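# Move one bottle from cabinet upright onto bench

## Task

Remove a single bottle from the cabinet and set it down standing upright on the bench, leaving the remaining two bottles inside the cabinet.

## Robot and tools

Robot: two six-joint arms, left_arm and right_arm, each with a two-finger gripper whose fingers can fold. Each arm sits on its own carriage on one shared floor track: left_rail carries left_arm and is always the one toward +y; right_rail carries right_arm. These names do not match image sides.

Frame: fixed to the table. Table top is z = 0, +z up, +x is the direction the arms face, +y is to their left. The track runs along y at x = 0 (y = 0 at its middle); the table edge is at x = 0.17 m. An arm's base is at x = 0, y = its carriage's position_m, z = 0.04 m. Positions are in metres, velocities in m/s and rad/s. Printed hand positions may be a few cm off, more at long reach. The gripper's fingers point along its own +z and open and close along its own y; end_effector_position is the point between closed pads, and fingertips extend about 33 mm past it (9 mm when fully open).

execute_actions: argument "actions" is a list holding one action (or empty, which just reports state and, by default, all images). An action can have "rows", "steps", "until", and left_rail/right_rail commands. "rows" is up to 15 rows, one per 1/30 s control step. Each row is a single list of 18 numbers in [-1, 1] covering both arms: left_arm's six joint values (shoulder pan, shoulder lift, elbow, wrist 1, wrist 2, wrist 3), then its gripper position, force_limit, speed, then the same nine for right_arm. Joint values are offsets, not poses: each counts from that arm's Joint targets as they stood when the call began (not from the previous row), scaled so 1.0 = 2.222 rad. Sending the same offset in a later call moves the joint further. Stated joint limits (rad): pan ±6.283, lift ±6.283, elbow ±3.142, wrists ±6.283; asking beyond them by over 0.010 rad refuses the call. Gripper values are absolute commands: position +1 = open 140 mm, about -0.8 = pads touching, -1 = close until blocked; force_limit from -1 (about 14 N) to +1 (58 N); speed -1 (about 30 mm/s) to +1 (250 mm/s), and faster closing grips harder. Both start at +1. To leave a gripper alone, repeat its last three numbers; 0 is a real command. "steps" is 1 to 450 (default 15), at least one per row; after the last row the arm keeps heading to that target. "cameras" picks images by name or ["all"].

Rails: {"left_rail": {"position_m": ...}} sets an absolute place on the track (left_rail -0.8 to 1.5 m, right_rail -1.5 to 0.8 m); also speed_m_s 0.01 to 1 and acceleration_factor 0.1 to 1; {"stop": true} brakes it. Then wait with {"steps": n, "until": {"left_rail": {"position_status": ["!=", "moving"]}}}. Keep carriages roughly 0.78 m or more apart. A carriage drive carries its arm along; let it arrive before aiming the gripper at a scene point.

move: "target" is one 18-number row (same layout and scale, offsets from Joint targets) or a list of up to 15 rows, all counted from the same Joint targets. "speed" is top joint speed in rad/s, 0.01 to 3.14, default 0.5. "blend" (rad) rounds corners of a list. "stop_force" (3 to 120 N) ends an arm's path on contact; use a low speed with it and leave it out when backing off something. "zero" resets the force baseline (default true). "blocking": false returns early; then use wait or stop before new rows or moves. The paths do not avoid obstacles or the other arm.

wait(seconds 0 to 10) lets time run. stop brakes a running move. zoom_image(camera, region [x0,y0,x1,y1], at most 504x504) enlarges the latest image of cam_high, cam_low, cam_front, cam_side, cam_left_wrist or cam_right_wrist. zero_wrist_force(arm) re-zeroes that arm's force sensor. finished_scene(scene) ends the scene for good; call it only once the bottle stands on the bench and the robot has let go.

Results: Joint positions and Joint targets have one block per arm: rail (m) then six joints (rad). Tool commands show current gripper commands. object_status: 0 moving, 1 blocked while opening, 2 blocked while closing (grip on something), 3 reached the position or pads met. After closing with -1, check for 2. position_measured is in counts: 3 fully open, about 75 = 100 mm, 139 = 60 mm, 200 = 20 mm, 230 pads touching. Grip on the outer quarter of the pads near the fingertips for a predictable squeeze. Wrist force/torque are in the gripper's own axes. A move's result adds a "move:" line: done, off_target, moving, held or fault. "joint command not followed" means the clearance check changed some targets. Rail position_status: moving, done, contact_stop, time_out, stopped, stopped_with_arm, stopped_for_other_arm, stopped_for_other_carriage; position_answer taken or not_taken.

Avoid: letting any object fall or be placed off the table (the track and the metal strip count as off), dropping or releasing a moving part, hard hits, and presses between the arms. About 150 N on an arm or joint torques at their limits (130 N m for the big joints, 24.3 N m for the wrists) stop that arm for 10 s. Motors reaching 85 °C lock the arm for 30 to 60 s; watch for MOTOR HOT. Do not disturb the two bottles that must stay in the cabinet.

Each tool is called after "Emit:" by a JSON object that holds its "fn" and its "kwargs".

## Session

Emit:
{"fn": "execute_actions", "kwargs": {"actions": []}}

Scene clock: 0.00 s.
left_arm: end_effector_position=(+0.3456, +1.0539, +0.5800) position_measured=3 object_status=3 end_effector_quat_wxyz=(+0.000, +0.000, +1.000, +0.000) | right_arm: end_effector_position=(+0.3456, -1.0412, +0.5800) position_measured=3 object_status=3 end_effector_quat_wxyz=(+0.000, +0.000, +1.000, +0.000)
Joint positions: left_arm=[1.027 -0.316 -1.725 0.971 -0.816 -1.571 -0.316] | right_arm=[-1.068 -0.316 -1.725 0.971 -0.816 -1.571 -0.316]
Joint velocities: within noise
Joint torques (N m): no reading
Motor temperatures (°C): left_arm=[28 43 37 40 36 41] | right_arm=[40 46 29 36 49 46]
Wrist force (N): no reading
Wrist torque (N m): no reading
Wrist force, peak (N): no reading
Joint targets: left_arm=[1.027 -0.316 -1.725 0.971 -0.816 -1.571 -0.316] | right_arm=[-1.068 -0.316 -1.725 0.971 -0.816 -1.571 -0.316]
Tool commands: left_gripper/position=+1.0 left_gripper/force_limit=+1.0 left_gripper/speed=+1.0 right_gripper/position=+1.0 right_gripper/force_limit=+1.0 right_gripper/speed=+1.0
left_rail: position_m=1.027 position_status=done
right_rail: position_m=-1.068 position_status=done

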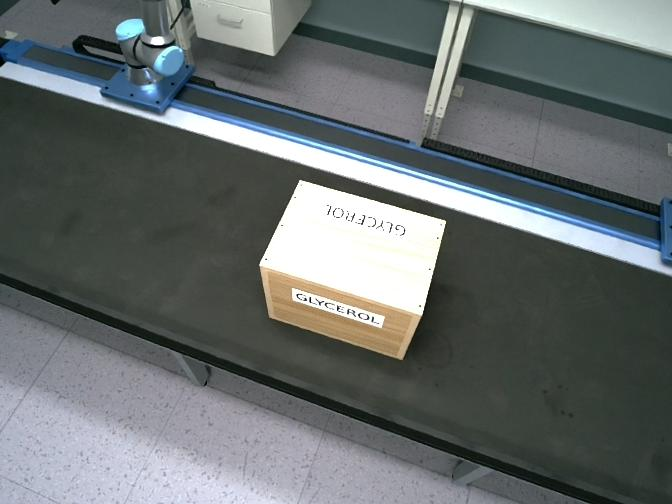

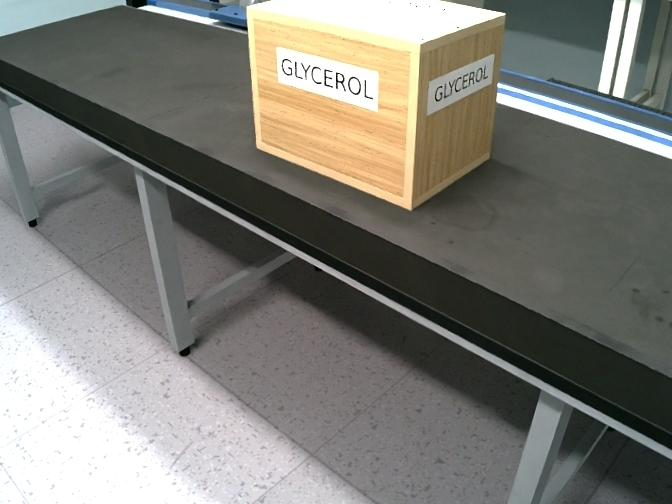

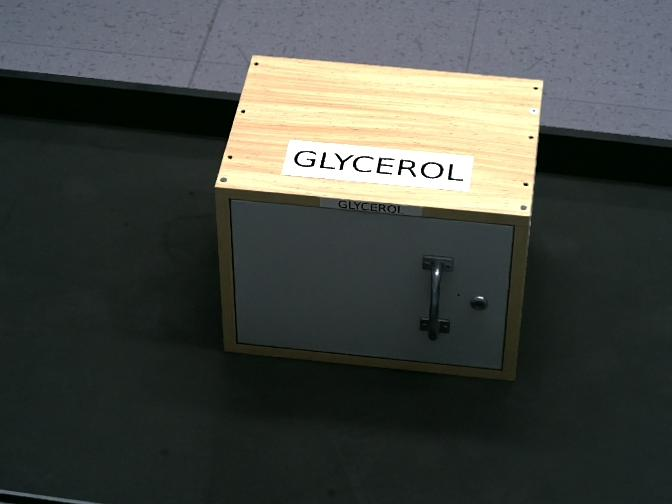

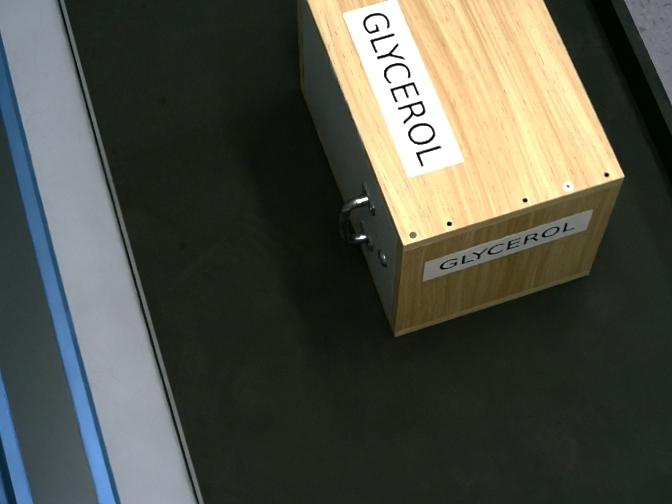

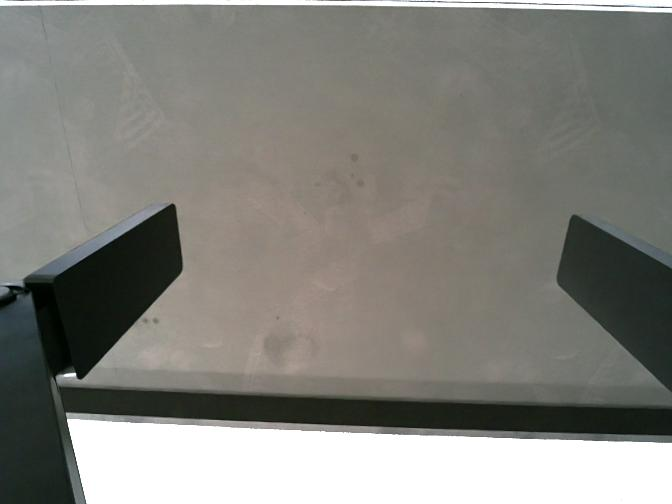

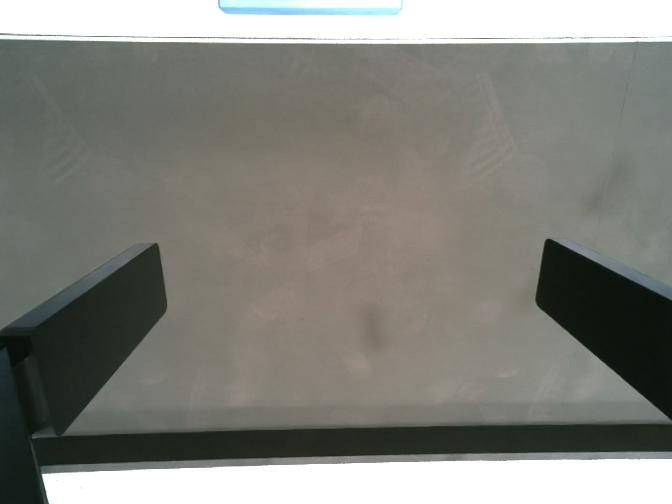

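Emit:
{"fn": "move", "kwargs": {"target": [0,0,0,0,0,0,1,1,1,0.0072,0.0698,-0.4370,-0.3393,0.1670,0.1422,1,1,1], "speed": 1.2}}

Emit:
{"fn": "move", "kwargs": {"target": [0,0,0,0,0,0,1,1,1,-0.4148,-0.2593,-0.8383,-0.3170,0.6971,0,1,1,1], "speed": 1.2}}

Emit:
{"fn": "execute_actions", "kwargs": {"actions": [{"right_rail":{"position_m":-0.61},"steps":200,"until":{"right_rail":{"position_status":["!=","moving"]}}}], "cameras": ["cam_side","cam_right_wrist"]}}

Scene clock: 2.47 s.
left_arm: end_effector_position=(+0.3456, +1.0539, +0.5800) position_measured=3 object_status=3 end_effector_quat_wxyz=(+0.000, +0.000, +1.000, +0.000) | right_arm: end_effector_position=(+0.3503, -0.9192, +1.1189) position_measured=3 object_status=3 end_effector_quat_wxyz=(+0.706, -0.025, +0.707, +0.025)
Joint positions: left_arm=[1.027 -0.316 -1.725 0.971 -0.816 -1.571 -0.316] | right_arm=[-1.068 -0.3 -1.57 0 -1.57 -1.2 0]
Joint torques (N m): left_arm=[-0.62 -10.93 -19.98 -2.73 -0.16 -0.13] | right_arm=[9.93 11.47 -15.26 -4.45 0.85 1.01]
Wrist force (N): left_arm=[0.1 0.1 0.1] | right_arm=[0.0 0.4 -0.1]
Wrist torque (N m): left_arm=[0.03 -0.01 0.00] | right_arm=[-0.01 -0.15 -0.22]
Wrist force, peak (N): left_arm=[0.0 0.3 -0.2] | right_arm=[-2.3 2.0 -2.4]
Joint targets: left_arm=[1.027 -0.316 -1.725 0.971 -0.816 -1.571 -0.316] | right_arm=[-1.068 -0.300 -1.570 0.000 -1.570 -1.200 0.000]
left_rail: position_m=1.027 position_status=done
right_rail: position_m=-1.068 position_status=done
move: done

Scene clock: 4.97 s.
left_arm: end_effector_position=(+0.3456, +1.0539, +0.5800) position_measured=3 object_status=3 end_effector_quat_wxyz=(+0.000, +0.000, +1.000, +0.000) | right_arm: end_effector_position=(+0.2704, -0.5670, +0.1603) position_measured=3 object_status=3 end_effector_quat_wxyz=(+0.000, +0.707, +0.000, +0.707)
Joint positions: left_arm=[1.027 -0.316 -1.725 0.971 -0.816 -1.571 -0.316] | right_arm=[-1.068 -1.221 -2.146 -1.863 -2.274 0.349 0]
Joint torques (N m): left_arm=[-1.18 -11.14 -20 -2.73 0 -0.3] | right_arm=[-9.94 26.3 0.37 -3.05 0.88 0.94]
Wrist force (N): left_arm=[0.1 0.2 0.0] | right_arm=[-0.4 -0.4 0.5]
Wrist torque (N m): left_arm=[0.05 -0.02 0.00] | right_arm=[-0.11 0.42 -0.11]
Wrist force, peak (N): left_arm=[0.0 0.3 -0.1] | right_arm=[-4.5 2.9 3.1]
Joint targets: left_arm=[1.027 -0.316 -1.725 0.971 -0.816 -1.571 -0.316] | right_arm=[-1.068 -1.222 -2.146 -1.863 -2.274 0.349 0.000]
left_rail: position_m=1.027 position_status=done
right_rail: position_m=-1.068 position_status=done
move: done

Scene clock: 6.53 s.
left_arm: end_effector_position=(+0.3456, +1.0539, +0.5800) position_measured=3 object_status=3 end_effector_quat_wxyz=(+0.000, +0.000, +1.000, +0.000) | right_arm: end_effector_position=(+0.2706, -0.1089, +0.1602) position_measured=3 object_status=3 end_effector_quat_wxyz=(+0.000, +0.707, +0.000, +0.707)
Joint positions: left_arm=[1.027 -0.316 -1.725 0.971 -0.816 -1.571 -0.316] | right_arm=[-0.61 -1.222 -2.146 -1.863 -2.274 0.349 0]
Joint torques (N m): left_arm=[0.11 -10.8 -19.26 -2.8 -0.19 -0.04] | right_arm=[-5.39 42.85 12.79 -1.97 0.7 0.82]
Wrist force (N): left_arm=[0.1 0.0 -0.1] | right_arm=[-0.4 -0.6 0.1]
Wrist torque (N m): left_arm=[0.00 -0.02 0.00] | right_arm=[-0.15 0.39 -0.11]
Wrist force, peak (N): left_arm=[0.1 0.3 0.1] | right_arm=[-0.4 -2.3 0.2]
Joint targets: left_arm=[1.027 -0.316 -1.725 0.971 -0.816 -1.571 -0.316] | right_arm=[-0.610 -1.222 -2.146 -1.863 -2.274 0.349 0.000]
Tool commands: left_gripper/position=+1.0 left_gripper/force_limit=+1.0 left_gripper/speed=+1.0 right_gripper/position=+1.0 right_gripper/force_limit=+1.0 right_gripper/speed=+1.0
left_rail: position_m=1.027 position_status=done
right_rail: position_m=-0.610 position_status=done
Images, in order (width x height): cam_side 672x504, cam_right_wrist 672x504.

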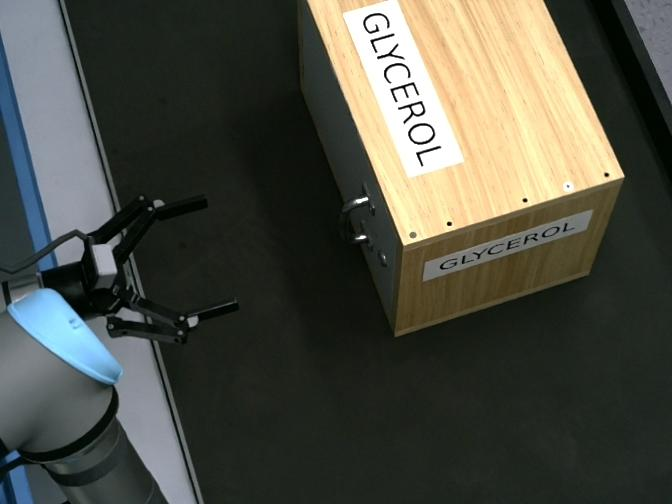

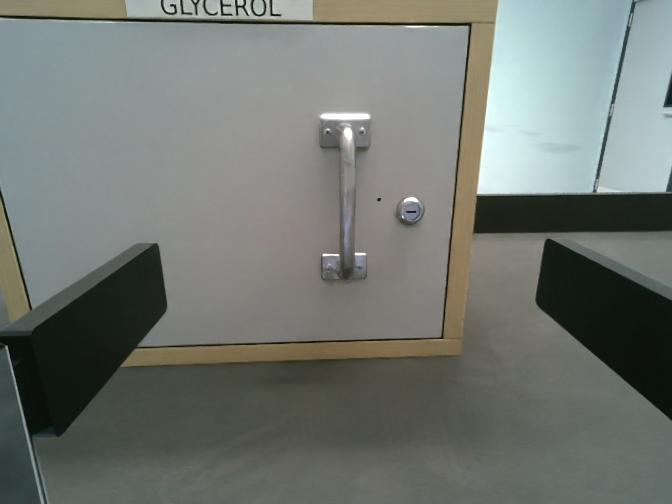

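Emit:
{"fn": "move", "kwargs": {"target": [0,0,0,0,0,0,1,1,1,-0.1343,0.0091,-0.0216,0.0124,-0.1658,0,-0.32,0,1], "speed": 0.2, "stop_force": 20, "cameras": ["cam_side","cam_right_wrist"]}}

Scene clock: 12.63 s.
left_arm: end_effector_position=(+0.3456, +1.0539, +0.5800) position_measured=3 object_status=3 end_effector_quat_wxyz=(+0.000, +0.000, +1.000, +0.000) | right_arm: end_effector_position=(+0.4197, -0.1130, +0.1578) position_measured=169 object_status=3 end_effector_quat_wxyz=(-0.024, +0.707, +0.025, +0.707)
Joint positions: left_arm=[1.027 -0.316 -1.725 0.971 -0.816 -1.571 -0.316] | right_arm=[-0.61 -1.52 -2.126 -1.911 -2.247 -0.019 0]
Joint torques (N m): left_arm=[-0.41 -10.09 -18.23 -3 -0.18 -0.31] | right_arm=[-11.19 54 0.45 2.73 -1.68 0.48]
Wrist force (N): left_arm=[0.0 0.2 -0.1] | right_arm=[-0.7 -0.3 0.2]
Wrist torque (N m): left_arm=[0.04 0.00 0.00] | right_arm=[-0.08 0.38 -0.12]
Wrist force, peak (N): left_arm=[0.3 0.0 -0.2] | right_arm=[-0.7 0.2 1.1]
Joint targets: left_arm=[1.027 -0.316 -1.725 0.971 -0.816 -1.571 -0.316] | right_arm=[-0.610 -1.520 -2.126 -1.911 -2.247 -0.019 0.000]
left_rail: position_m=1.027 position_status=done
right_rail: position_m=-0.610 position_status=done
move: done
Images, in order (width x height): cam_side 672x504, cam_right_wrist 672x504.

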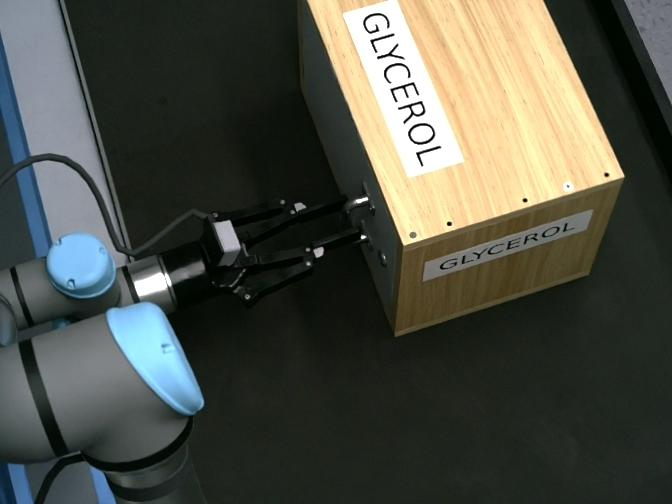

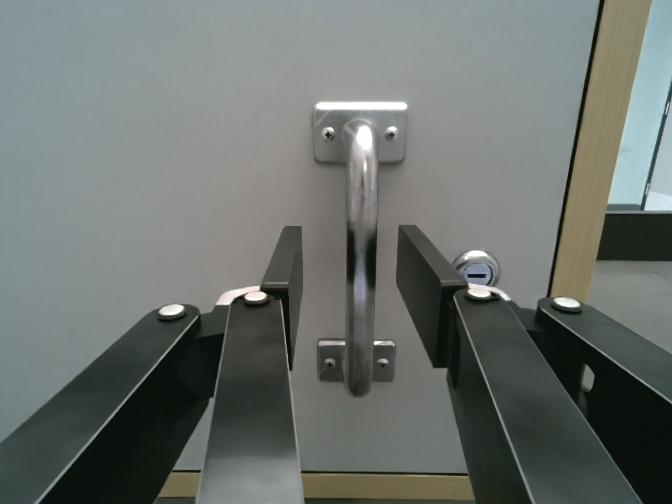

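Emit:
{"fn": "execute_actions", "kwargs": {"actions": [{"right_rail":{"position_m":-0.613},"steps":60,"until":{"right_rail":{"position_status":["!=","moving"]}}}]}}

Emit:
{"fn": "execute_actions", "kwargs": {"actions": [{"rows":[[0,0,0,0,0,0,1,1,1,0,0,0,0,0,0,-1,0.2,-1]],"steps":65}]}}

Scene clock: 13.33 s.
left_arm: end_effector_position=(+0.3456, +1.0539, +0.5800) position_measured=3 object_status=3 end_effector_quat_wxyz=(+0.000, +0.000, +1.000, +0.000) | right_arm: end_effector_position=(+0.4197, -0.1160, +0.1578) position_measured=169 object_status=3 end_effector_quat_wxyz=(-0.024, +0.707, +0.025, +0.707)
Joint positions: left_arm=[1.027 -0.316 -1.725 0.971 -0.816 -1.571 -0.316] | right_arm=[-0.613 -1.52 -2.126 -1.911 -2.247 -0.019 0]
Joint torques (N m): left_arm=[-0.99 -11.44 -19.41 -2.98 -0.29 -0.43] | right_arm=[-6.69 50.55 3.88 1.13 -0.42 0.48]
Wrist force (N): left_arm=[0.2 0.2 0.0] | right_arm=[-0.7 0.1 0.4]
Wrist torque (N m): left_arm=[0.05 -0.04 0.00] | right_arm=[0.00 0.40 -0.13]
Wrist force, peak (N): left_arm=[0.2 0.2 0.0] | right_arm=[-0.7 -1.5 0.4]
Joint targets: left_arm=[1.027 -0.316 -1.725 0.971 -0.816 -1.571 -0.316] | right_arm=[-0.613 -1.520 -2.126 -1.911 -2.247 -0.019 0.000]
Tool commands: left_gripper/position=+1.0 left_gripper/force_limit=+1.0 left_gripper/speed=+1.0 right_gripper/position=-0.32 right_gripper/force_limit=+0.0 right_gripper/speed=+1.0
left_rail: position_m=1.027 position_status=done
right_rail: position_m=-0.613 position_status=done

Scene clock: 15.70 s.
left_arm: end_effector_position=(+0.3456, +1.0539, +0.5800) position_measured=3 object_status=3 end_effector_quat_wxyz=(+0.000, +0.000, +1.000, +0.000) | right_arm: end_effector_position=(+0.4197, -0.1160, +0.1578) position_measured=215 object_status=2 end_effector_quat_wxyz=(-0.024, +0.707, +0.025, +0.707)
Joint positions: left_arm=[1.027 -0.316 -1.725 0.971 -0.816 -1.571 -0.316] | right_arm=[-0.613 -1.52 -2.126 -1.911 -2.247 -0.019 0]
Joint torques (N m): left_arm=[-1.33 -10.99 -18.23 -2.85 -0.26 -0.47] | right_arm=[10.6 29.82 24.14 3.31 -5.27 0.35]
Wrist force (N): left_arm=[0.1 -0.1 0.0] | right_arm=[1.0 12.6 -9.3]
Wrist torque (N m): left_arm=[-0.02 -0.02 0.01] | right_arm=[-0.41 0.38 0.07]
Wrist force, peak (N): left_arm=[0.2 0.3 -0.1] | right_arm=[1.1 12.9 -9.4]
Joint targets: left_arm=[1.027 -0.316 -1.725 0.971 -0.816 -1.571 -0.316] | right_arm=[-0.613 -1.520 -2.126 -1.911 -2.247 -0.019 0.000]
left_rail: position_m=1.027 position_status=done
right_rail: position_m=-0.613 position_status=done

Emit:
{"fn": "move", "kwargs": {"target": [[0,0,0,0,0,0,1,1,1,0.0439,-0.0023,0.0047,-0.0021,0.0518,0,-1,0.2,-1],[0,0,0,0,0,0,1,1,1,0.0811,-0.0189,0.0365,-0.0173,0.1047,0,-1,0.2,-1],[0,0,0,0,0,0,1,1,1,0.1079,-0.0489,0.0948,-0.0456,0.1550,0,-1,0.2,-1],[0,0,0,0,0,0,1,1,1,0.1219,-0.0763,0.1486,-0.0720,0.1847,0,-1,0.2,-1],[0,0,0,0,0,0,1,1,1,0.1307,-0.1086,0.2124,-0.1034,0.2092,0,-1,0.2,-1],[0,0,0,0,0,0,1,1,1,0.1314,-0.1568,0.3087,-0.1515,0.2414,0,-1,0.2,-1],[0,0,0,0,0,0,1,1,1,0.1284,-0.2155,0.4267,-0.2108,0.2697,0,-1,0.2,-1]], "blend": [0.03,0.03,0.03,0.03,0.03,0.03,0], "speed": 0.2, "stop_force": 40, "cameras": ["cam_front","cam_side","cam_right_wrist"]}}

Scene clock: 22.87 s.
left_arm: end_effector_position=(+0.3456, +1.0539, +0.5800) position_measured=3 object_status=3 end_effector_quat_wxyz=(+0.000, +0.000, +1.000, +0.000) | right_arm: end_effector_position=(+0.1896, +0.0377, +0.1579) position_measured=215 object_status=2 end_effector_quat_wxyz=(+0.086, +0.702, -0.086, +0.702)
Joint positions: left_arm=[1.027 -0.316 -1.725 0.971 -0.816 -1.571 -0.316] | right_arm=[-0.613 -1.235 -2.605 -0.963 -2.715 0.58 0]
Joint torques (N m): left_arm=[-0.13 -10.79 -17.88 -2.67 -0.26 -0.53] | right_arm=[-2.55 39.94 27.89 -1.5 2.25 -0.18]
Wrist force (N): left_arm=[-0.1 0.1 0.2] | right_arm=[16.2 -5.5 12.7]
Wrist torque (N m): left_arm=[0.01 0.02 0.00] | right_arm=[-0.54 0.41 0.76]
Wrist force, peak (N): left_arm=[0.3 0.1 0.2] | right_arm=[16.4 -5.4 13.0]
Joint targets: left_arm=[1.027 -0.316 -1.725 0.971 -0.816 -1.571 -0.316] | right_arm=[-0.613 -1.235 -2.605 -0.963 -2.715 0.580 0.000]
left_rail: position_m=1.027 position_status=done
right_rail: position_m=-0.613 position_status=done
move: done
Images, in order (width x height): cam_front 672x504, cam_side 672x504, cam_right_wrist 672x504.

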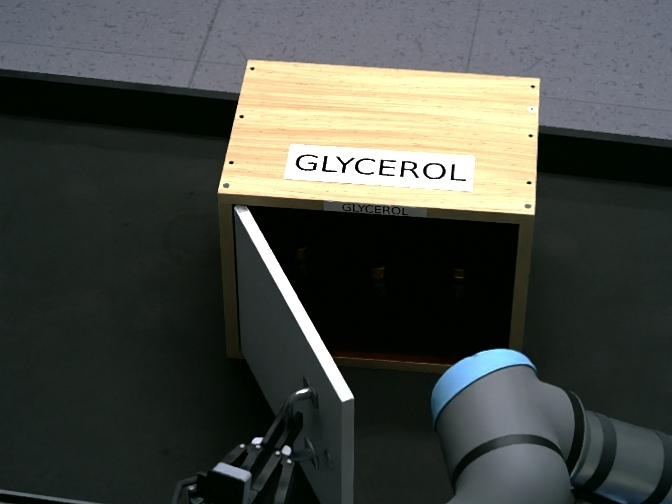

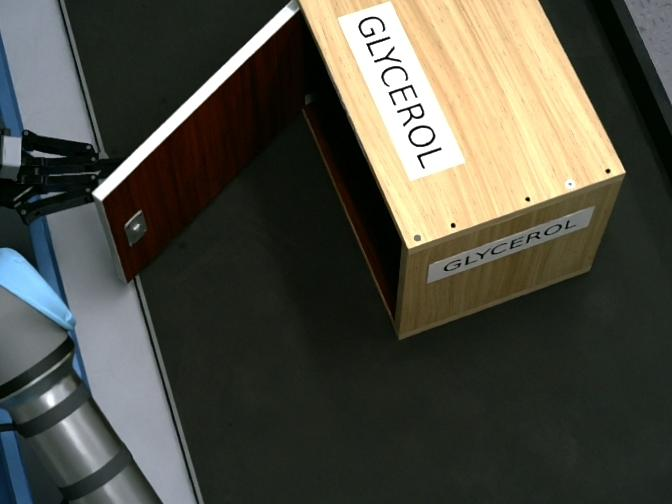

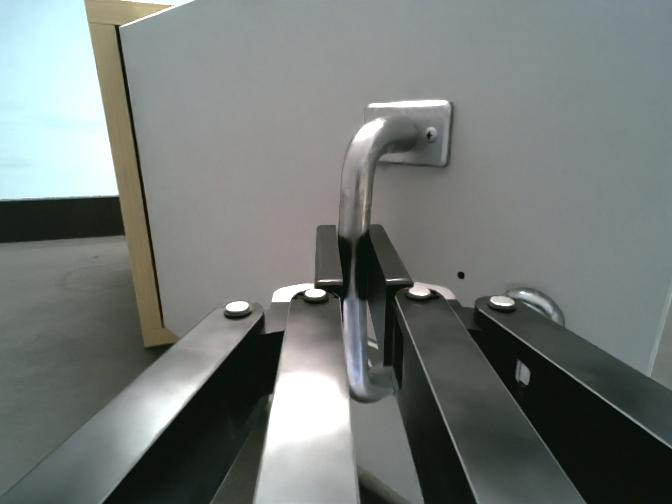

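Emit:
{"fn": "execute_actions", "kwargs": {"actions": [{"rows":[[0,0,0,0,0,0,1,1,1,0,0,0,0,0,0,-0.32,0,-0.8]],"steps":30}]}}

Emit:
{"fn": "move", "kwargs": {"target": [0,0,0,0,0,0,1,1,1,0.0144,-0.0138,0.0283,-0.0146,0.0144,0,-0.32,0,-0.8], "speed": 0.15, "cameras": ["cam_side","cam_right_wrist"]}}

Emit:
{"fn": "execute_actions", "kwargs": {"actions": [{"right_rail":{"position_m":-0.463},"steps":200,"until":{"right_rail":{"position_status":["!=","moving"]}}}]}}

Emit:
{"fn": "move", "kwargs": {"target": [[0,0,0,0,0,0,1,1,1,0,0.1707,0.0423,-0.2131,0,0,0.05,-0.5,1],[0,0,0,0,0,0,1,1,1,-0.0084,0.3756,-0.2631,-0.1126,-0.1184,0,0.05,-0.5,1]], "speed": 0.8, "blend": [0.05,0]}}

Scene clock: 25.30 s.
left_arm: end_effector_position=(+0.3456, +1.0539, +0.5800) position_measured=3 object_status=3 end_effector_quat_wxyz=(+0.000, +0.000, +1.000, +0.000) | right_arm: end_effector_position=(+0.1896, +0.0377, +0.1579) position_measured=169 object_status=3 end_effector_quat_wxyz=(+0.086, +0.702, -0.086, +0.702)
Joint positions: left_arm=[1.027 -0.316 -1.725 0.971 -0.816 -1.571 -0.316] | right_arm=[-0.613 -1.235 -2.605 -0.963 -2.715 0.58 0]
Joint torques (N m): left_arm=[0.35 -12.44 -18.43 -2.97 -0.36 -0.56] | right_arm=[-2.26 76.11 24.67 -1.09 -1.47 -0.22]
Wrist force (N): left_arm=[-0.1 0.0 0.2] | right_arm=[-0.3 -0.1 0.5]
Wrist torque (N m): left_arm=[0.00 0.02 0.00] | right_arm=[-0.02 0.33 -0.10]
Wrist force, peak (N): left_arm=[0.3 0.0 0.3] | right_arm=[16.7 -5.9 13.0]
Joint targets: left_arm=[1.027 -0.316 -1.725 0.971 -0.816 -1.571 -0.316] | right_arm=[-0.613 -1.235 -2.605 -0.963 -2.715 0.580 0.000]
left_rail: position_m=1.027 position_status=done
right_rail: position_m=-0.613 position_status=done

Scene clock: 26.30 s.
left_arm: end_effector_position=(+0.3456, +1.0539, +0.5800) position_measured=3 object_status=3 end_effector_quat_wxyz=(+0.000, +0.000, +1.000, +0.000) | right_arm: end_effector_position=(+0.1624, +0.0445, +0.1582) position_measured=169 object_status=3 end_effector_quat_wxyz=(+0.086, +0.702, -0.086, +0.702)
Joint positions: left_arm=[1.027 -0.316 -1.725 0.971 -0.816 -1.571 -0.316] | right_arm=[-0.613 -1.203 -2.635 -0.901 -2.747 0.612 0]
Joint torques (N m): left_arm=[-0.93 -11.77 -19.04 -2.81 -0.3 -0.45] | right_arm=[10.93 47.5 30.59 -3.88 0.79 -0.34]
Wrist force (N): left_arm=[0.1 0.1 0.1] | right_arm=[-0.6 -0.3 0.5]
Wrist torque (N m): left_arm=[0.03 -0.03 0.00] | right_arm=[-0.06 0.40 -0.14]
Wrist force, peak (N): left_arm=[0.1 0.4 -0.1] | right_arm=[-1.0 0.0 1.1]
Joint targets: left_arm=[1.027 -0.316 -1.725 0.971 -0.816 -1.571 -0.316] | right_arm=[-0.613 -1.203 -2.636 -0.900 -2.748 0.612 0.000]
left_rail: position_m=1.027 position_status=done
right_rail: position_m=-0.613 position_status=done
move: done
Images, in order (width x height): cam_side 672x504, cam_right_wrist 672x504.

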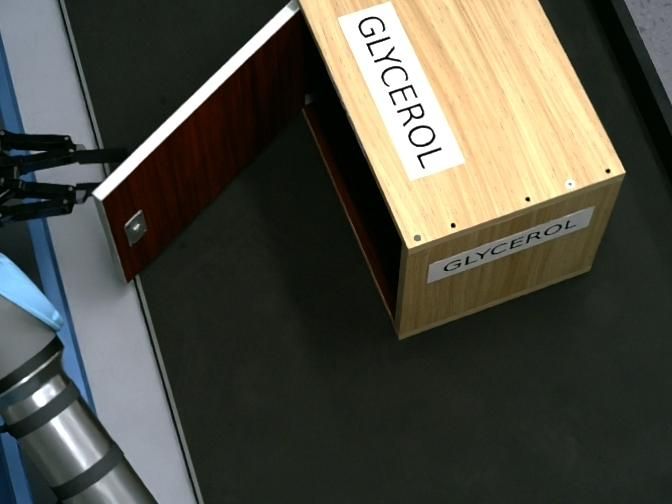

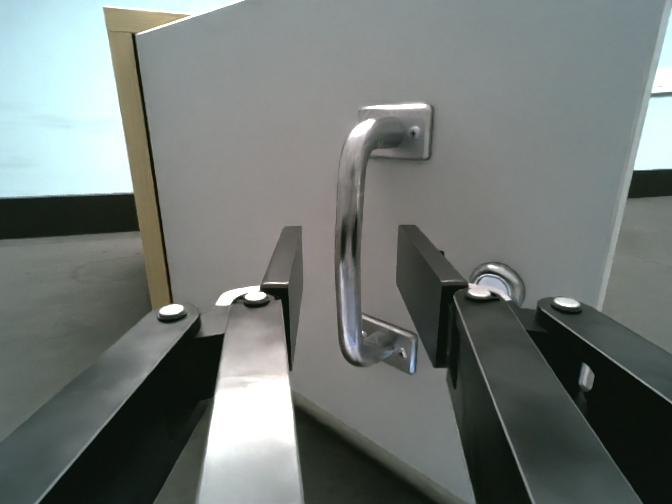

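Scene clock: 27.33 s.
left_arm: end_effector_position=(+0.3456, +1.0539, +0.5800) position_measured=3 object_status=3 end_effector_quat_wxyz=(+0.000, +0.000, +1.000, +0.000) | right_arm: end_effector_position=(+0.1623, +0.1945, +0.1582) position_measured=169 object_status=3 end_effector_quat_wxyz=(+0.086, +0.702, -0.086, +0.702)
Joint positions: left_arm=[1.027 -0.316 -1.725 0.971 -0.816 -1.571 -0.316] | right_arm=[-0.463 -1.203 -2.636 -0.9 -2.748 0.612 0]
Joint torques (N m): left_arm=[0.39 -12.05 -17.94 -3.09 -0.21 -0.49] | right_arm=[8.58 54.68 20.81 -2.34 0.11 -0.44]
Wrist force (N): left_arm=[0.2 0.1 0.2] | right_arm=[-0.9 -0.1 0.0]
Wrist torque (N m): left_arm=[0.02 -0.05 0.00] | right_arm=[-0.01 0.47 -0.14]
Wrist force, peak (N): left_arm=[0.1 0.2 0.2] | right_arm=[-0.7 -2.2 -0.2]
Joint targets: left_arm=[1.027 -0.316 -1.725 0.971 -0.816 -1.571 -0.316] | right_arm=[-0.463 -1.203 -2.636 -0.900 -2.748 0.612 0.000]
Tool commands: left_gripper/position=+1.0 left_gripper/force_limit=+1.0 left_gripper/speed=+1.0 right_gripper/position=-0.32 right_gripper/force_limit=+0.0 right_gripper/speed=-0.8
left_rail: position_m=1.027 position_status=done
right_rail: position_m=-0.463 position_status=done

Scene clock: 29.67 s.
left_arm: end_effector_position=(+0.3456, +1.0539, +0.5800) position_measured=3 object_status=3 end_effector_quat_wxyz=(+0.000, +0.000, +1.000, +0.000) | right_arm: end_effector_position=(+0.2703, +0.0386, +0.4603) position_measured=123 object_status=3 end_effector_quat_wxyz=(+0.000, +0.707, +0.000, +0.707)
Joint positions: left_arm=[1.027 -0.316 -1.725 0.971 -0.816 -1.571 -0.316] | right_arm=[-0.463 -1.221 -1.801 -1.484 -2.998 0.349 0]
Joint torques (N m): left_arm=[-0.84 -11.48 -17.42 -2.83 -0.17 -0.6] | right_arm=[-10.3 45.22 6.82 1.48 -2.14 -0.48]
Wrist force (N): left_arm=[0.0 -0.1 0.0] | right_arm=[-0.8 -0.1 0.6]
Wrist torque (N m): left_arm=[-0.01 0.01 0.00] | right_arm=[-0.02 0.45 -0.12]
Wrist force, peak (N): left_arm=[0.1 0.2 0.3] | right_arm=[-4.5 -0.3 0.0]
Joint targets: left_arm=[1.027 -0.316 -1.725 0.971 -0.816 -1.571 -0.316] | right_arm=[-0.463 -1.221 -1.801 -1.485 -2.998 0.349 0.000]
left_rail: position_m=1.027 position_status=done
right_rail: position_m=-0.463 position_status=done
move: done

Emit:
{"fn": "execute_actions", "kwargs": {"actions": [{"right_rail":{"position_m":-0.67},"steps":200,"until":{"right_rail":{"position_status":["!=","moving"]}}}]}}

Emit:
{"fn": "move", "kwargs": {"target": [0,0,0,0,0,0,1,1,1,-0.0621,-0.2300,-0.1467,0.3770,-0.0617,0,0.05,-0.5,1], "speed": 0.6, "cameras": ["cam_side","cam_front","cam_right_wrist"]}}

Scene clock: 31.30 s.
left_arm: end_effector_position=(+0.3456, +1.0539, +0.5800) position_measured=3 object_status=3 end_effector_quat_wxyz=(+0.000, +0.000, +1.000, +0.000) | right_arm: end_effector_position=(+0.2704, -0.1685, +0.4603) position_measured=123 object_status=3 end_effector_quat_wxyz=(+0.000, +0.707, +0.000, +0.707)
Joint positions: left_arm=[1.027 -0.316 -1.725 0.971 -0.816 -1.571 -0.316] | right_arm=[-0.67 -1.221 -1.801 -1.485 -2.998 0.349 0]
Joint torques (N m): left_arm=[-0.69 -11.39 -15.45 -2.77 -0.3 -0.63] | right_arm=[-5.74 30.58 13.88 -2.45 0.69 -0.72]
Wrist force (N): left_arm=[0.0 0.1 0.1] | right_arm=[-0.6 -0.3 0.5]
Wrist torque (N m): left_arm=[0.02 0.00 0.00] | right_arm=[-0.08 0.40 -0.11]
Wrist force, peak (N): left_arm=[0.3 0.1 0.3] | right_arm=[-0.6 -2.3 0.1]
Joint targets: left_arm=[1.027 -0.316 -1.725 0.971 -0.816 -1.571 -0.316] | right_arm=[-0.670 -1.221 -1.801 -1.485 -2.998 0.349 0.000]
Tool commands: left_gripper/position=+1.0 left_gripper/force_limit=+1.0 left_gripper/speed=+1.0 right_gripper/position=+0.05 right_gripper/force_limit=-0.5 right_gripper/speed=+1.0
left_rail: position_m=1.027 position_status=done
right_rail: position_m=-0.670 position_status=done

Scene clock: 33.50 s.
left_arm: end_effector_position=(+0.3456, +1.0539, +0.5800) position_measured=3 object_status=3 end_effector_quat_wxyz=(+0.000, +0.000, +1.000, +0.000) | right_arm: end_effector_position=(+0.3355, -0.1483, +0.0904) position_measured=123 object_status=3 end_effector_quat_wxyz=(+0.000, +0.707, +0.000, +0.707)
Joint positions: left_arm=[1.027 -0.316 -1.725 0.971 -0.816 -1.571 -0.316] | right_arm=[-0.67 -1.359 -2.312 -1.811 -2.16 0.212 0]
Joint torques (N m): left_arm=[-0.27 -11.55 -17.31 -2.63 -0.05 -0.58] | right_arm=[-11.13 30.59 -1.45 2.07 -1.73 -0.68]
Wrist force (N): left_arm=[-0.1 0.3 0.2] | right_arm=[-0.8 0.0 0.6]
Wrist torque (N m): left_arm=[0.06 0.02 0.00] | right_arm=[-0.03 0.44 -0.12]
Wrist force, peak (N): left_arm=[-0.1 0.4 0.2] | right_arm=[-2.8 0.4 0.6]
Joint targets: left_arm=[1.027 -0.316 -1.725 0.971 -0.816 -1.571 -0.316] | right_arm=[-0.670 -1.359 -2.312 -1.811 -2.160 0.212 0.000]
left_rail: position_m=1.027 position_status=done
right_rail: position_m=-0.670 position_status=done
move: done
Images, in order (width x height): cam_front 672x504, cam_side 672x504, cam_right_wrist 672x504.

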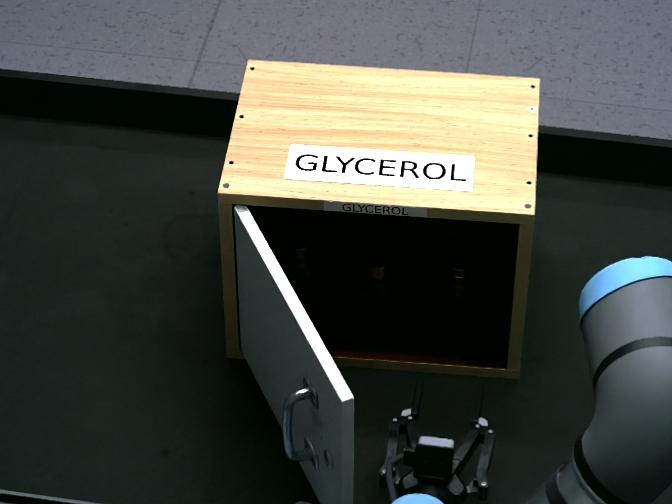

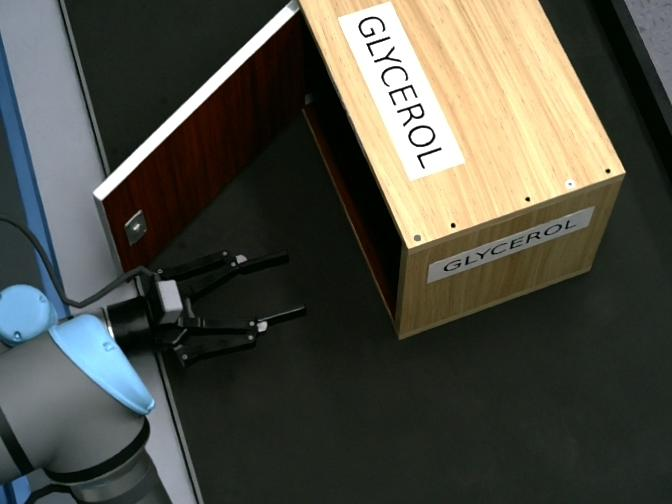

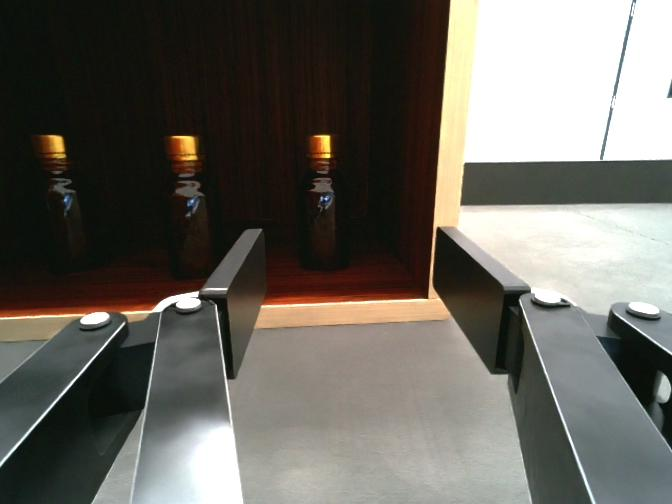

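Emit:
{"fn": "move", "kwargs": {"target": [[0,0,0,0,0,0,1,1,1,-0.0526,0.0114,-0.0404,0.0289,-0.0998,0,0.0,-0.5,1],[0,0,0,0,0,0,1,1,1,-0.1170,-0.0103,-0.0059,0.0161,-0.1642,0,0.0,-0.5,1],[0,0,0,0,0,0,1,1,1,-0.1846,-0.0402,0.0495,-0.0094,-0.2318,0,0.0,-0.5,1]], "blend": [0.03,0.03,0], "speed": 0.17, "stop_force": 8, "cameras": ["cam_side","cam_right_wrist"]}}

Scene clock: 39.83 s.
left_arm: end_effector_position=(+0.3456, +1.0539, +0.5800) position_measured=3 object_status=3 end_effector_quat_wxyz=(+0.000, +0.000, +1.000, +0.000) | right_arm: end_effector_position=(+0.5465, -0.1359, +0.0680) position_measured=129 object_status=3 end_effector_quat_wxyz=(-0.037, +0.706, +0.037, +0.706)
Joint positions: left_arm=[1.027 -0.316 -1.725 0.971 -0.816 -1.571 -0.316] | right_arm=[-0.67 -1.77 -2.401 -1.701 -2.181 -0.303 0]
Joint torques (N m): left_arm=[-1.24 -12.46 -18.28 -2.65 -0.25 -0.99] | right_arm=[-11.03 34.93 23.97 -1.42 -1.73 -1.11]
Wrist force (N): left_arm=[0.0 0.2 0.3] | right_arm=[-0.9 0.5 0.1]
Wrist torque (N m): left_arm=[0.03 0.00 0.00] | right_arm=[0.09 0.44 -0.09]
Wrist force, peak (N): left_arm=[-0.1 0.3 0.4] | right_arm=[-1.1 0.5 1.0]
Joint targets: left_arm=[1.027 -0.316 -1.725 0.971 -0.816 -1.571 -0.316] | right_arm=[-0.670 -1.770 -2.401 -1.701 -2.181 -0.303 0.000]
left_rail: position_m=1.027 position_status=done
right_rail: position_m=-0.670 position_status=done
move: done
Images, in order (width x height): cam_side 672x504, cam_right_wrist 672x504.

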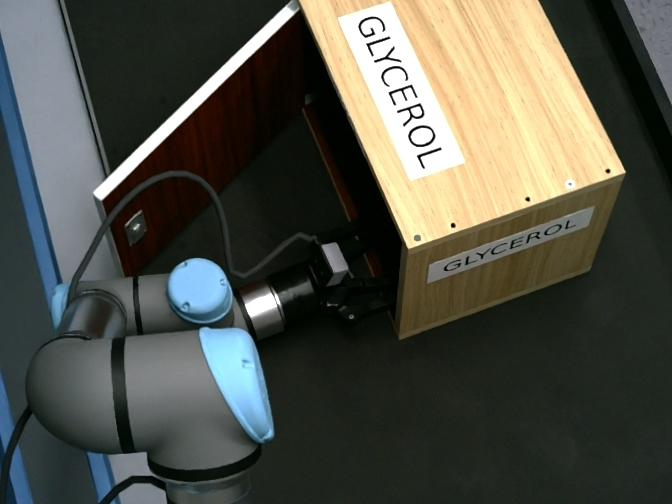

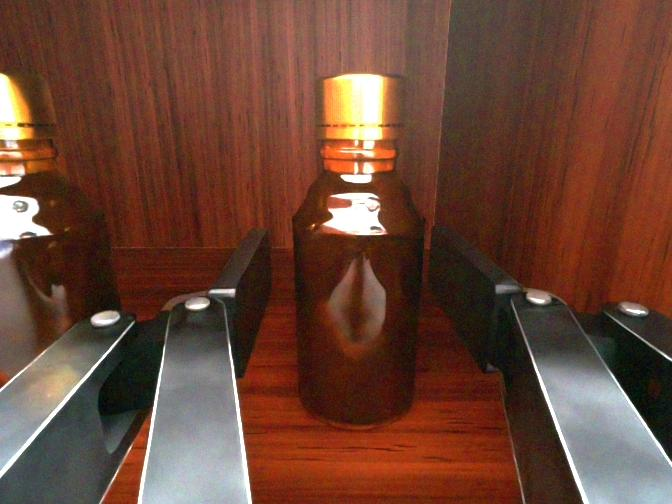

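Emit:
{"fn": "move", "kwargs": {"target": [0,0,0,0,0,0,1,1,1,0.0093,0.0041,-0.0076,0.0035,0.0093,0,0.0,-0.5,1], "speed": 0.1}}

Emit:
{"fn": "execute_actions", "kwargs": {"actions": [{"right_rail":{"position_m":-0.673},"steps":60,"until":{"right_rail":{"position_status":["!=","moving"]}}}]}}

Emit:
{"fn": "execute_actions", "kwargs": {"actions": [{"rows":[[0,0,0,0,0,0,1,1,1,0,0,0,0,0,0,-1,-0.5,-1]],"steps":70}], "cameras": ["cam_right_wrist"]}}

Scene clock: 41.20 s.
left_arm: end_effector_position=(+0.3456, +1.0539, +0.5800) position_measured=3 object_status=3 end_effector_quat_wxyz=(+0.000, +0.000, +1.000, +0.000) | right_arm: end_effector_position=(+0.5353, -0.1362, +0.0691) position_measured=129 object_status=3 end_effector_quat_wxyz=(-0.037, +0.706, +0.037, +0.706)
Joint positions: left_arm=[1.027 -0.316 -1.725 0.971 -0.816 -1.571 -0.316] | right_arm=[-0.67 -1.749 -2.392 -1.717 -2.173 -0.283 0]
Joint torques (N m): left_arm=[0.73 -12.42 -16.81 -2.79 -0.36 -0.81] | right_arm=[7.8 63.37 -1.4 3.16 1.27 -1.19]
Wrist force (N): left_arm=[0.1 0.1 -0.2] | right_arm=[-0.9 0.3 0.3]
Wrist torque (N m): left_arm=[0.02 -0.02 0.00] | right_arm=[0.05 0.44 -0.09]
Wrist force, peak (N): left_arm=[0.2 -0.3 0.2] | right_arm=[-1.1 0.5 0.3]
Joint targets: left_arm=[1.027 -0.316 -1.725 0.971 -0.816 -1.571 -0.316] | right_arm=[-0.670 -1.749 -2.392 -1.718 -2.173 -0.283 0.000]
left_rail: position_m=1.027 position_status=done
right_rail: position_m=-0.670 position_status=done
move: done

Scene clock: 41.60 s.
left_arm: end_effector_position=(+0.3456, +1.0539, +0.5800) position_measured=3 object_status=3 end_effector_quat_wxyz=(+0.000, +0.000, +1.000, +0.000) | right_arm: end_effector_position=(+0.5352, -0.1392, +0.0692) position_measured=129 object_status=3 end_effector_quat_wxyz=(-0.037, +0.706, +0.037, +0.706)
Joint positions: left_arm=[1.027 -0.316 -1.725 0.971 -0.816 -1.571 -0.316] | right_arm=[-0.673 -1.749 -2.392 -1.718 -2.173 -0.283 0]
Joint torques (N m): left_arm=[0.85 -12.32 -18.56 -2.74 -0.35 -0.75] | right_arm=[9.7 63.66 -0.22 3.1 0.82 -1.21]
Wrist force (N): left_arm=[0.2 0.1 0.1] | right_arm=[-0.6 0.4 0.3]
Wrist torque (N m): left_arm=[0.02 -0.04 0.00] | right_arm=[0.07 0.38 -0.09]
Wrist force, peak (N): left_arm=[0.1 0.0 0.3] | right_arm=[-1.0 1.5 0.2]
Joint targets: left_arm=[1.027 -0.316 -1.725 0.971 -0.816 -1.571 -0.316] | right_arm=[-0.673 -1.749 -2.392 -1.718 -2.173 -0.283 0.000]
Tool commands: left_gripper/position=+1.0 left_gripper/force_limit=+1.0 left_gripper/speed=+1.0 right_gripper/position=+0.0 right_gripper/force_limit=-0.5 right_gripper/speed=+1.0
left_rail: position_m=1.027 position_status=done
right_rail: position_m=-0.673 position_status=done

Scene clock: 44.13 s.
left_arm: end_effector_position=(+0.3456, +1.0539, +0.5800) position_measured=3 object_status=3 end_effector_quat_wxyz=(+0.000, +0.000, +1.000, +0.000) | right_arm: end_effector_position=(+0.5351, -0.1392, +0.0692) position_measured=162 object_status=2 end_effector_quat_wxyz=(-0.037, +0.706, +0.037, +0.706)
Joint positions: left_arm=[1.027 -0.316 -1.725 0.971 -0.816 -1.571 -0.316] | right_arm=[-0.673 -1.749 -2.392 -1.718 -2.173 -0.283 0]
Joint torques (N m): left_arm=[-0.23 -12.45 -17.53 -2.64 -0.17 -0.79] | right_arm=[-13.66 30.78 3.06 -2.52 2.2 -0.34]
Wrist force (N): left_arm=[0.3 0.2 0.2] | right_arm=[6.4 -4.4 -1.6]
Wrist torque (N m): left_arm=[0.04 -0.05 0.00] | right_arm=[0.17 0.12 0.02]
Wrist force, peak (N): left_arm=[0.3 0.2 0.2] | right_arm=[5.9 -7.2 -0.5]
Joint targets: left_arm=[1.027 -0.316 -1.725 0.971 -0.816 -1.571 -0.316] | right_arm=[-0.673 -1.749 -2.392 -1.718 -2.173 -0.283 0.000]
left_rail: position_m=1.027 position_status=done
right_rail: position_m=-0.673 position_status=done
Images, in order (width x height): cam_right_wrist 672x504.

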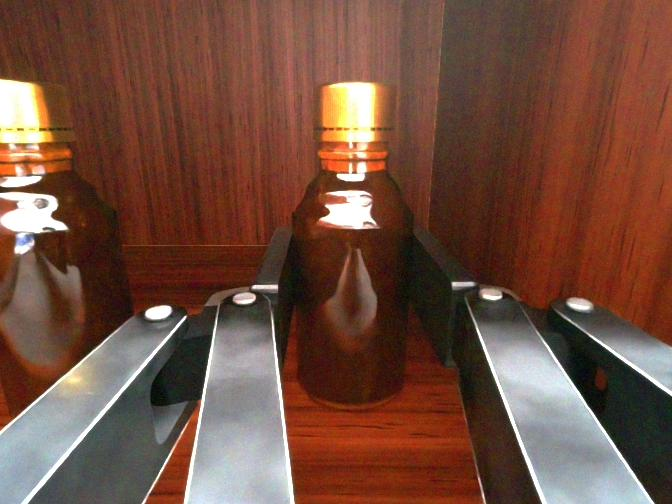

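Emit:
{"fn": "move", "kwargs": {"target": [[0,0,0,0,0,0,1,1,1,0,0.0302,-0.0015,-0.0287,0,0,-1,-0.5,-1],[0,0,0,0,0,0,1,1,1,0.1284,0.0911,-0.0829,-0.0084,0.1284,0,-1,-0.5,-1]], "blend": [0.02,0], "speed": 0.17, "cameras": ["cam_front","cam_side","cam_right_wrist"]}}

Scene clock: 47.30 s.
left_arm: end_effector_position=(+0.3456, +1.0539, +0.5800) position_measured=3 object_status=3 end_effector_quat_wxyz=(+0.000, +0.000, +1.000, +0.000) | right_arm: end_effector_position=(+0.3914, -0.1543, +0.1299) position_measured=162 object_status=2 end_effector_quat_wxyz=(-0.037, +0.706, +0.037, +0.706)
Joint positions: left_arm=[1.027 -0.316 -1.725 0.971 -0.816 -1.571 -0.316] | right_arm=[-0.673 -1.464 -2.19 -1.902 -2.192 0.002 0]
Joint torques (N m): left_arm=[0.03 -12.35 -17.39 -2.87 -0.61 -0.92] | right_arm=[7.83 55.54 -0.77 2.62 0.72 0.5]
Wrist force (N): left_arm=[-0.1 0.0 0.2] | right_arm=[-4.4 0.2 0.4]
Wrist torque (N m): left_arm=[0.00 0.02 0.00] | right_arm=[0.00 0.61 -0.12]
Wrist force, peak (N): left_arm=[-0.1 -0.1 0.4] | right_arm=[6.7 -4.7 -1.5]
Joint targets: left_arm=[1.027 -0.316 -1.725 0.971 -0.816 -1.571 -0.316] | right_arm=[-0.673 -1.464 -2.190 -1.902 -2.192 0.003 0.000]
left_rail: position_m=1.027 position_status=done
right_rail: position_m=-0.673 position_status=done
move: done
Images, in order (width x height): cam_front 672x504, cam_side 672x504, cam_right_wrist 672x504.

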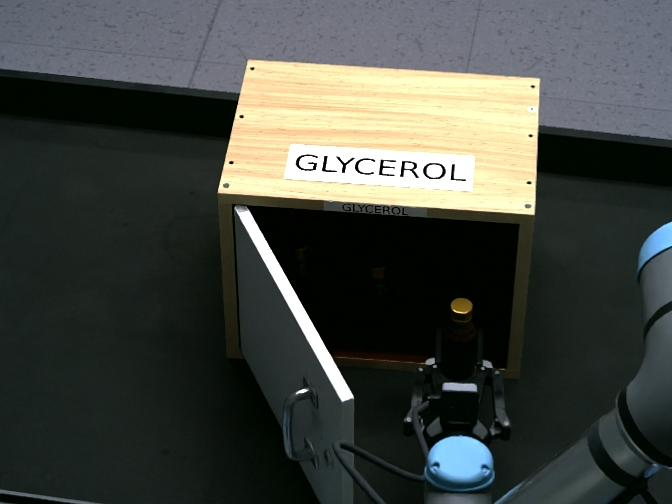

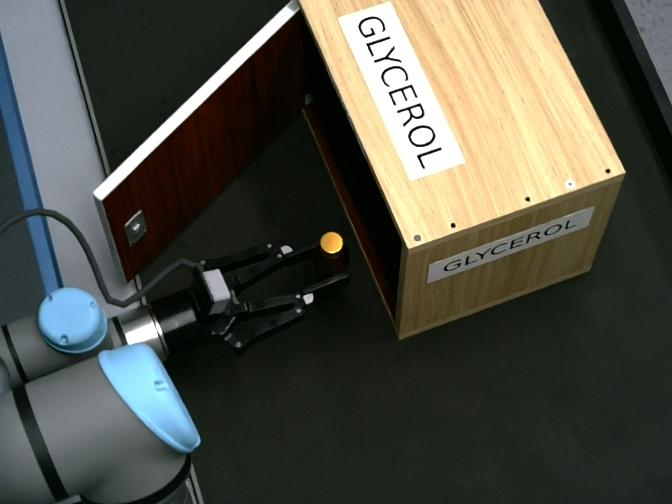

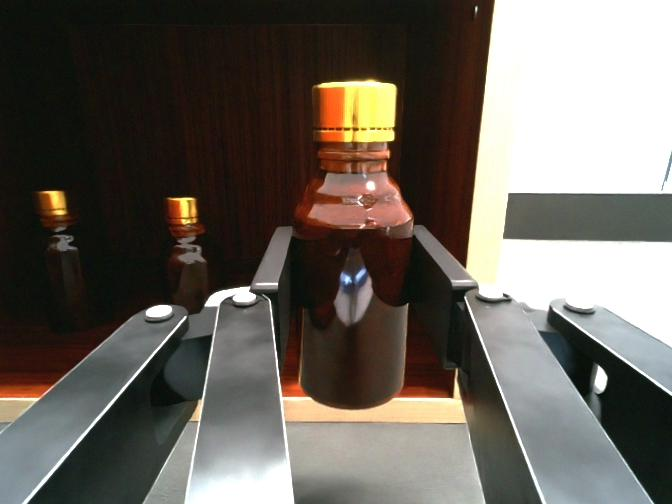

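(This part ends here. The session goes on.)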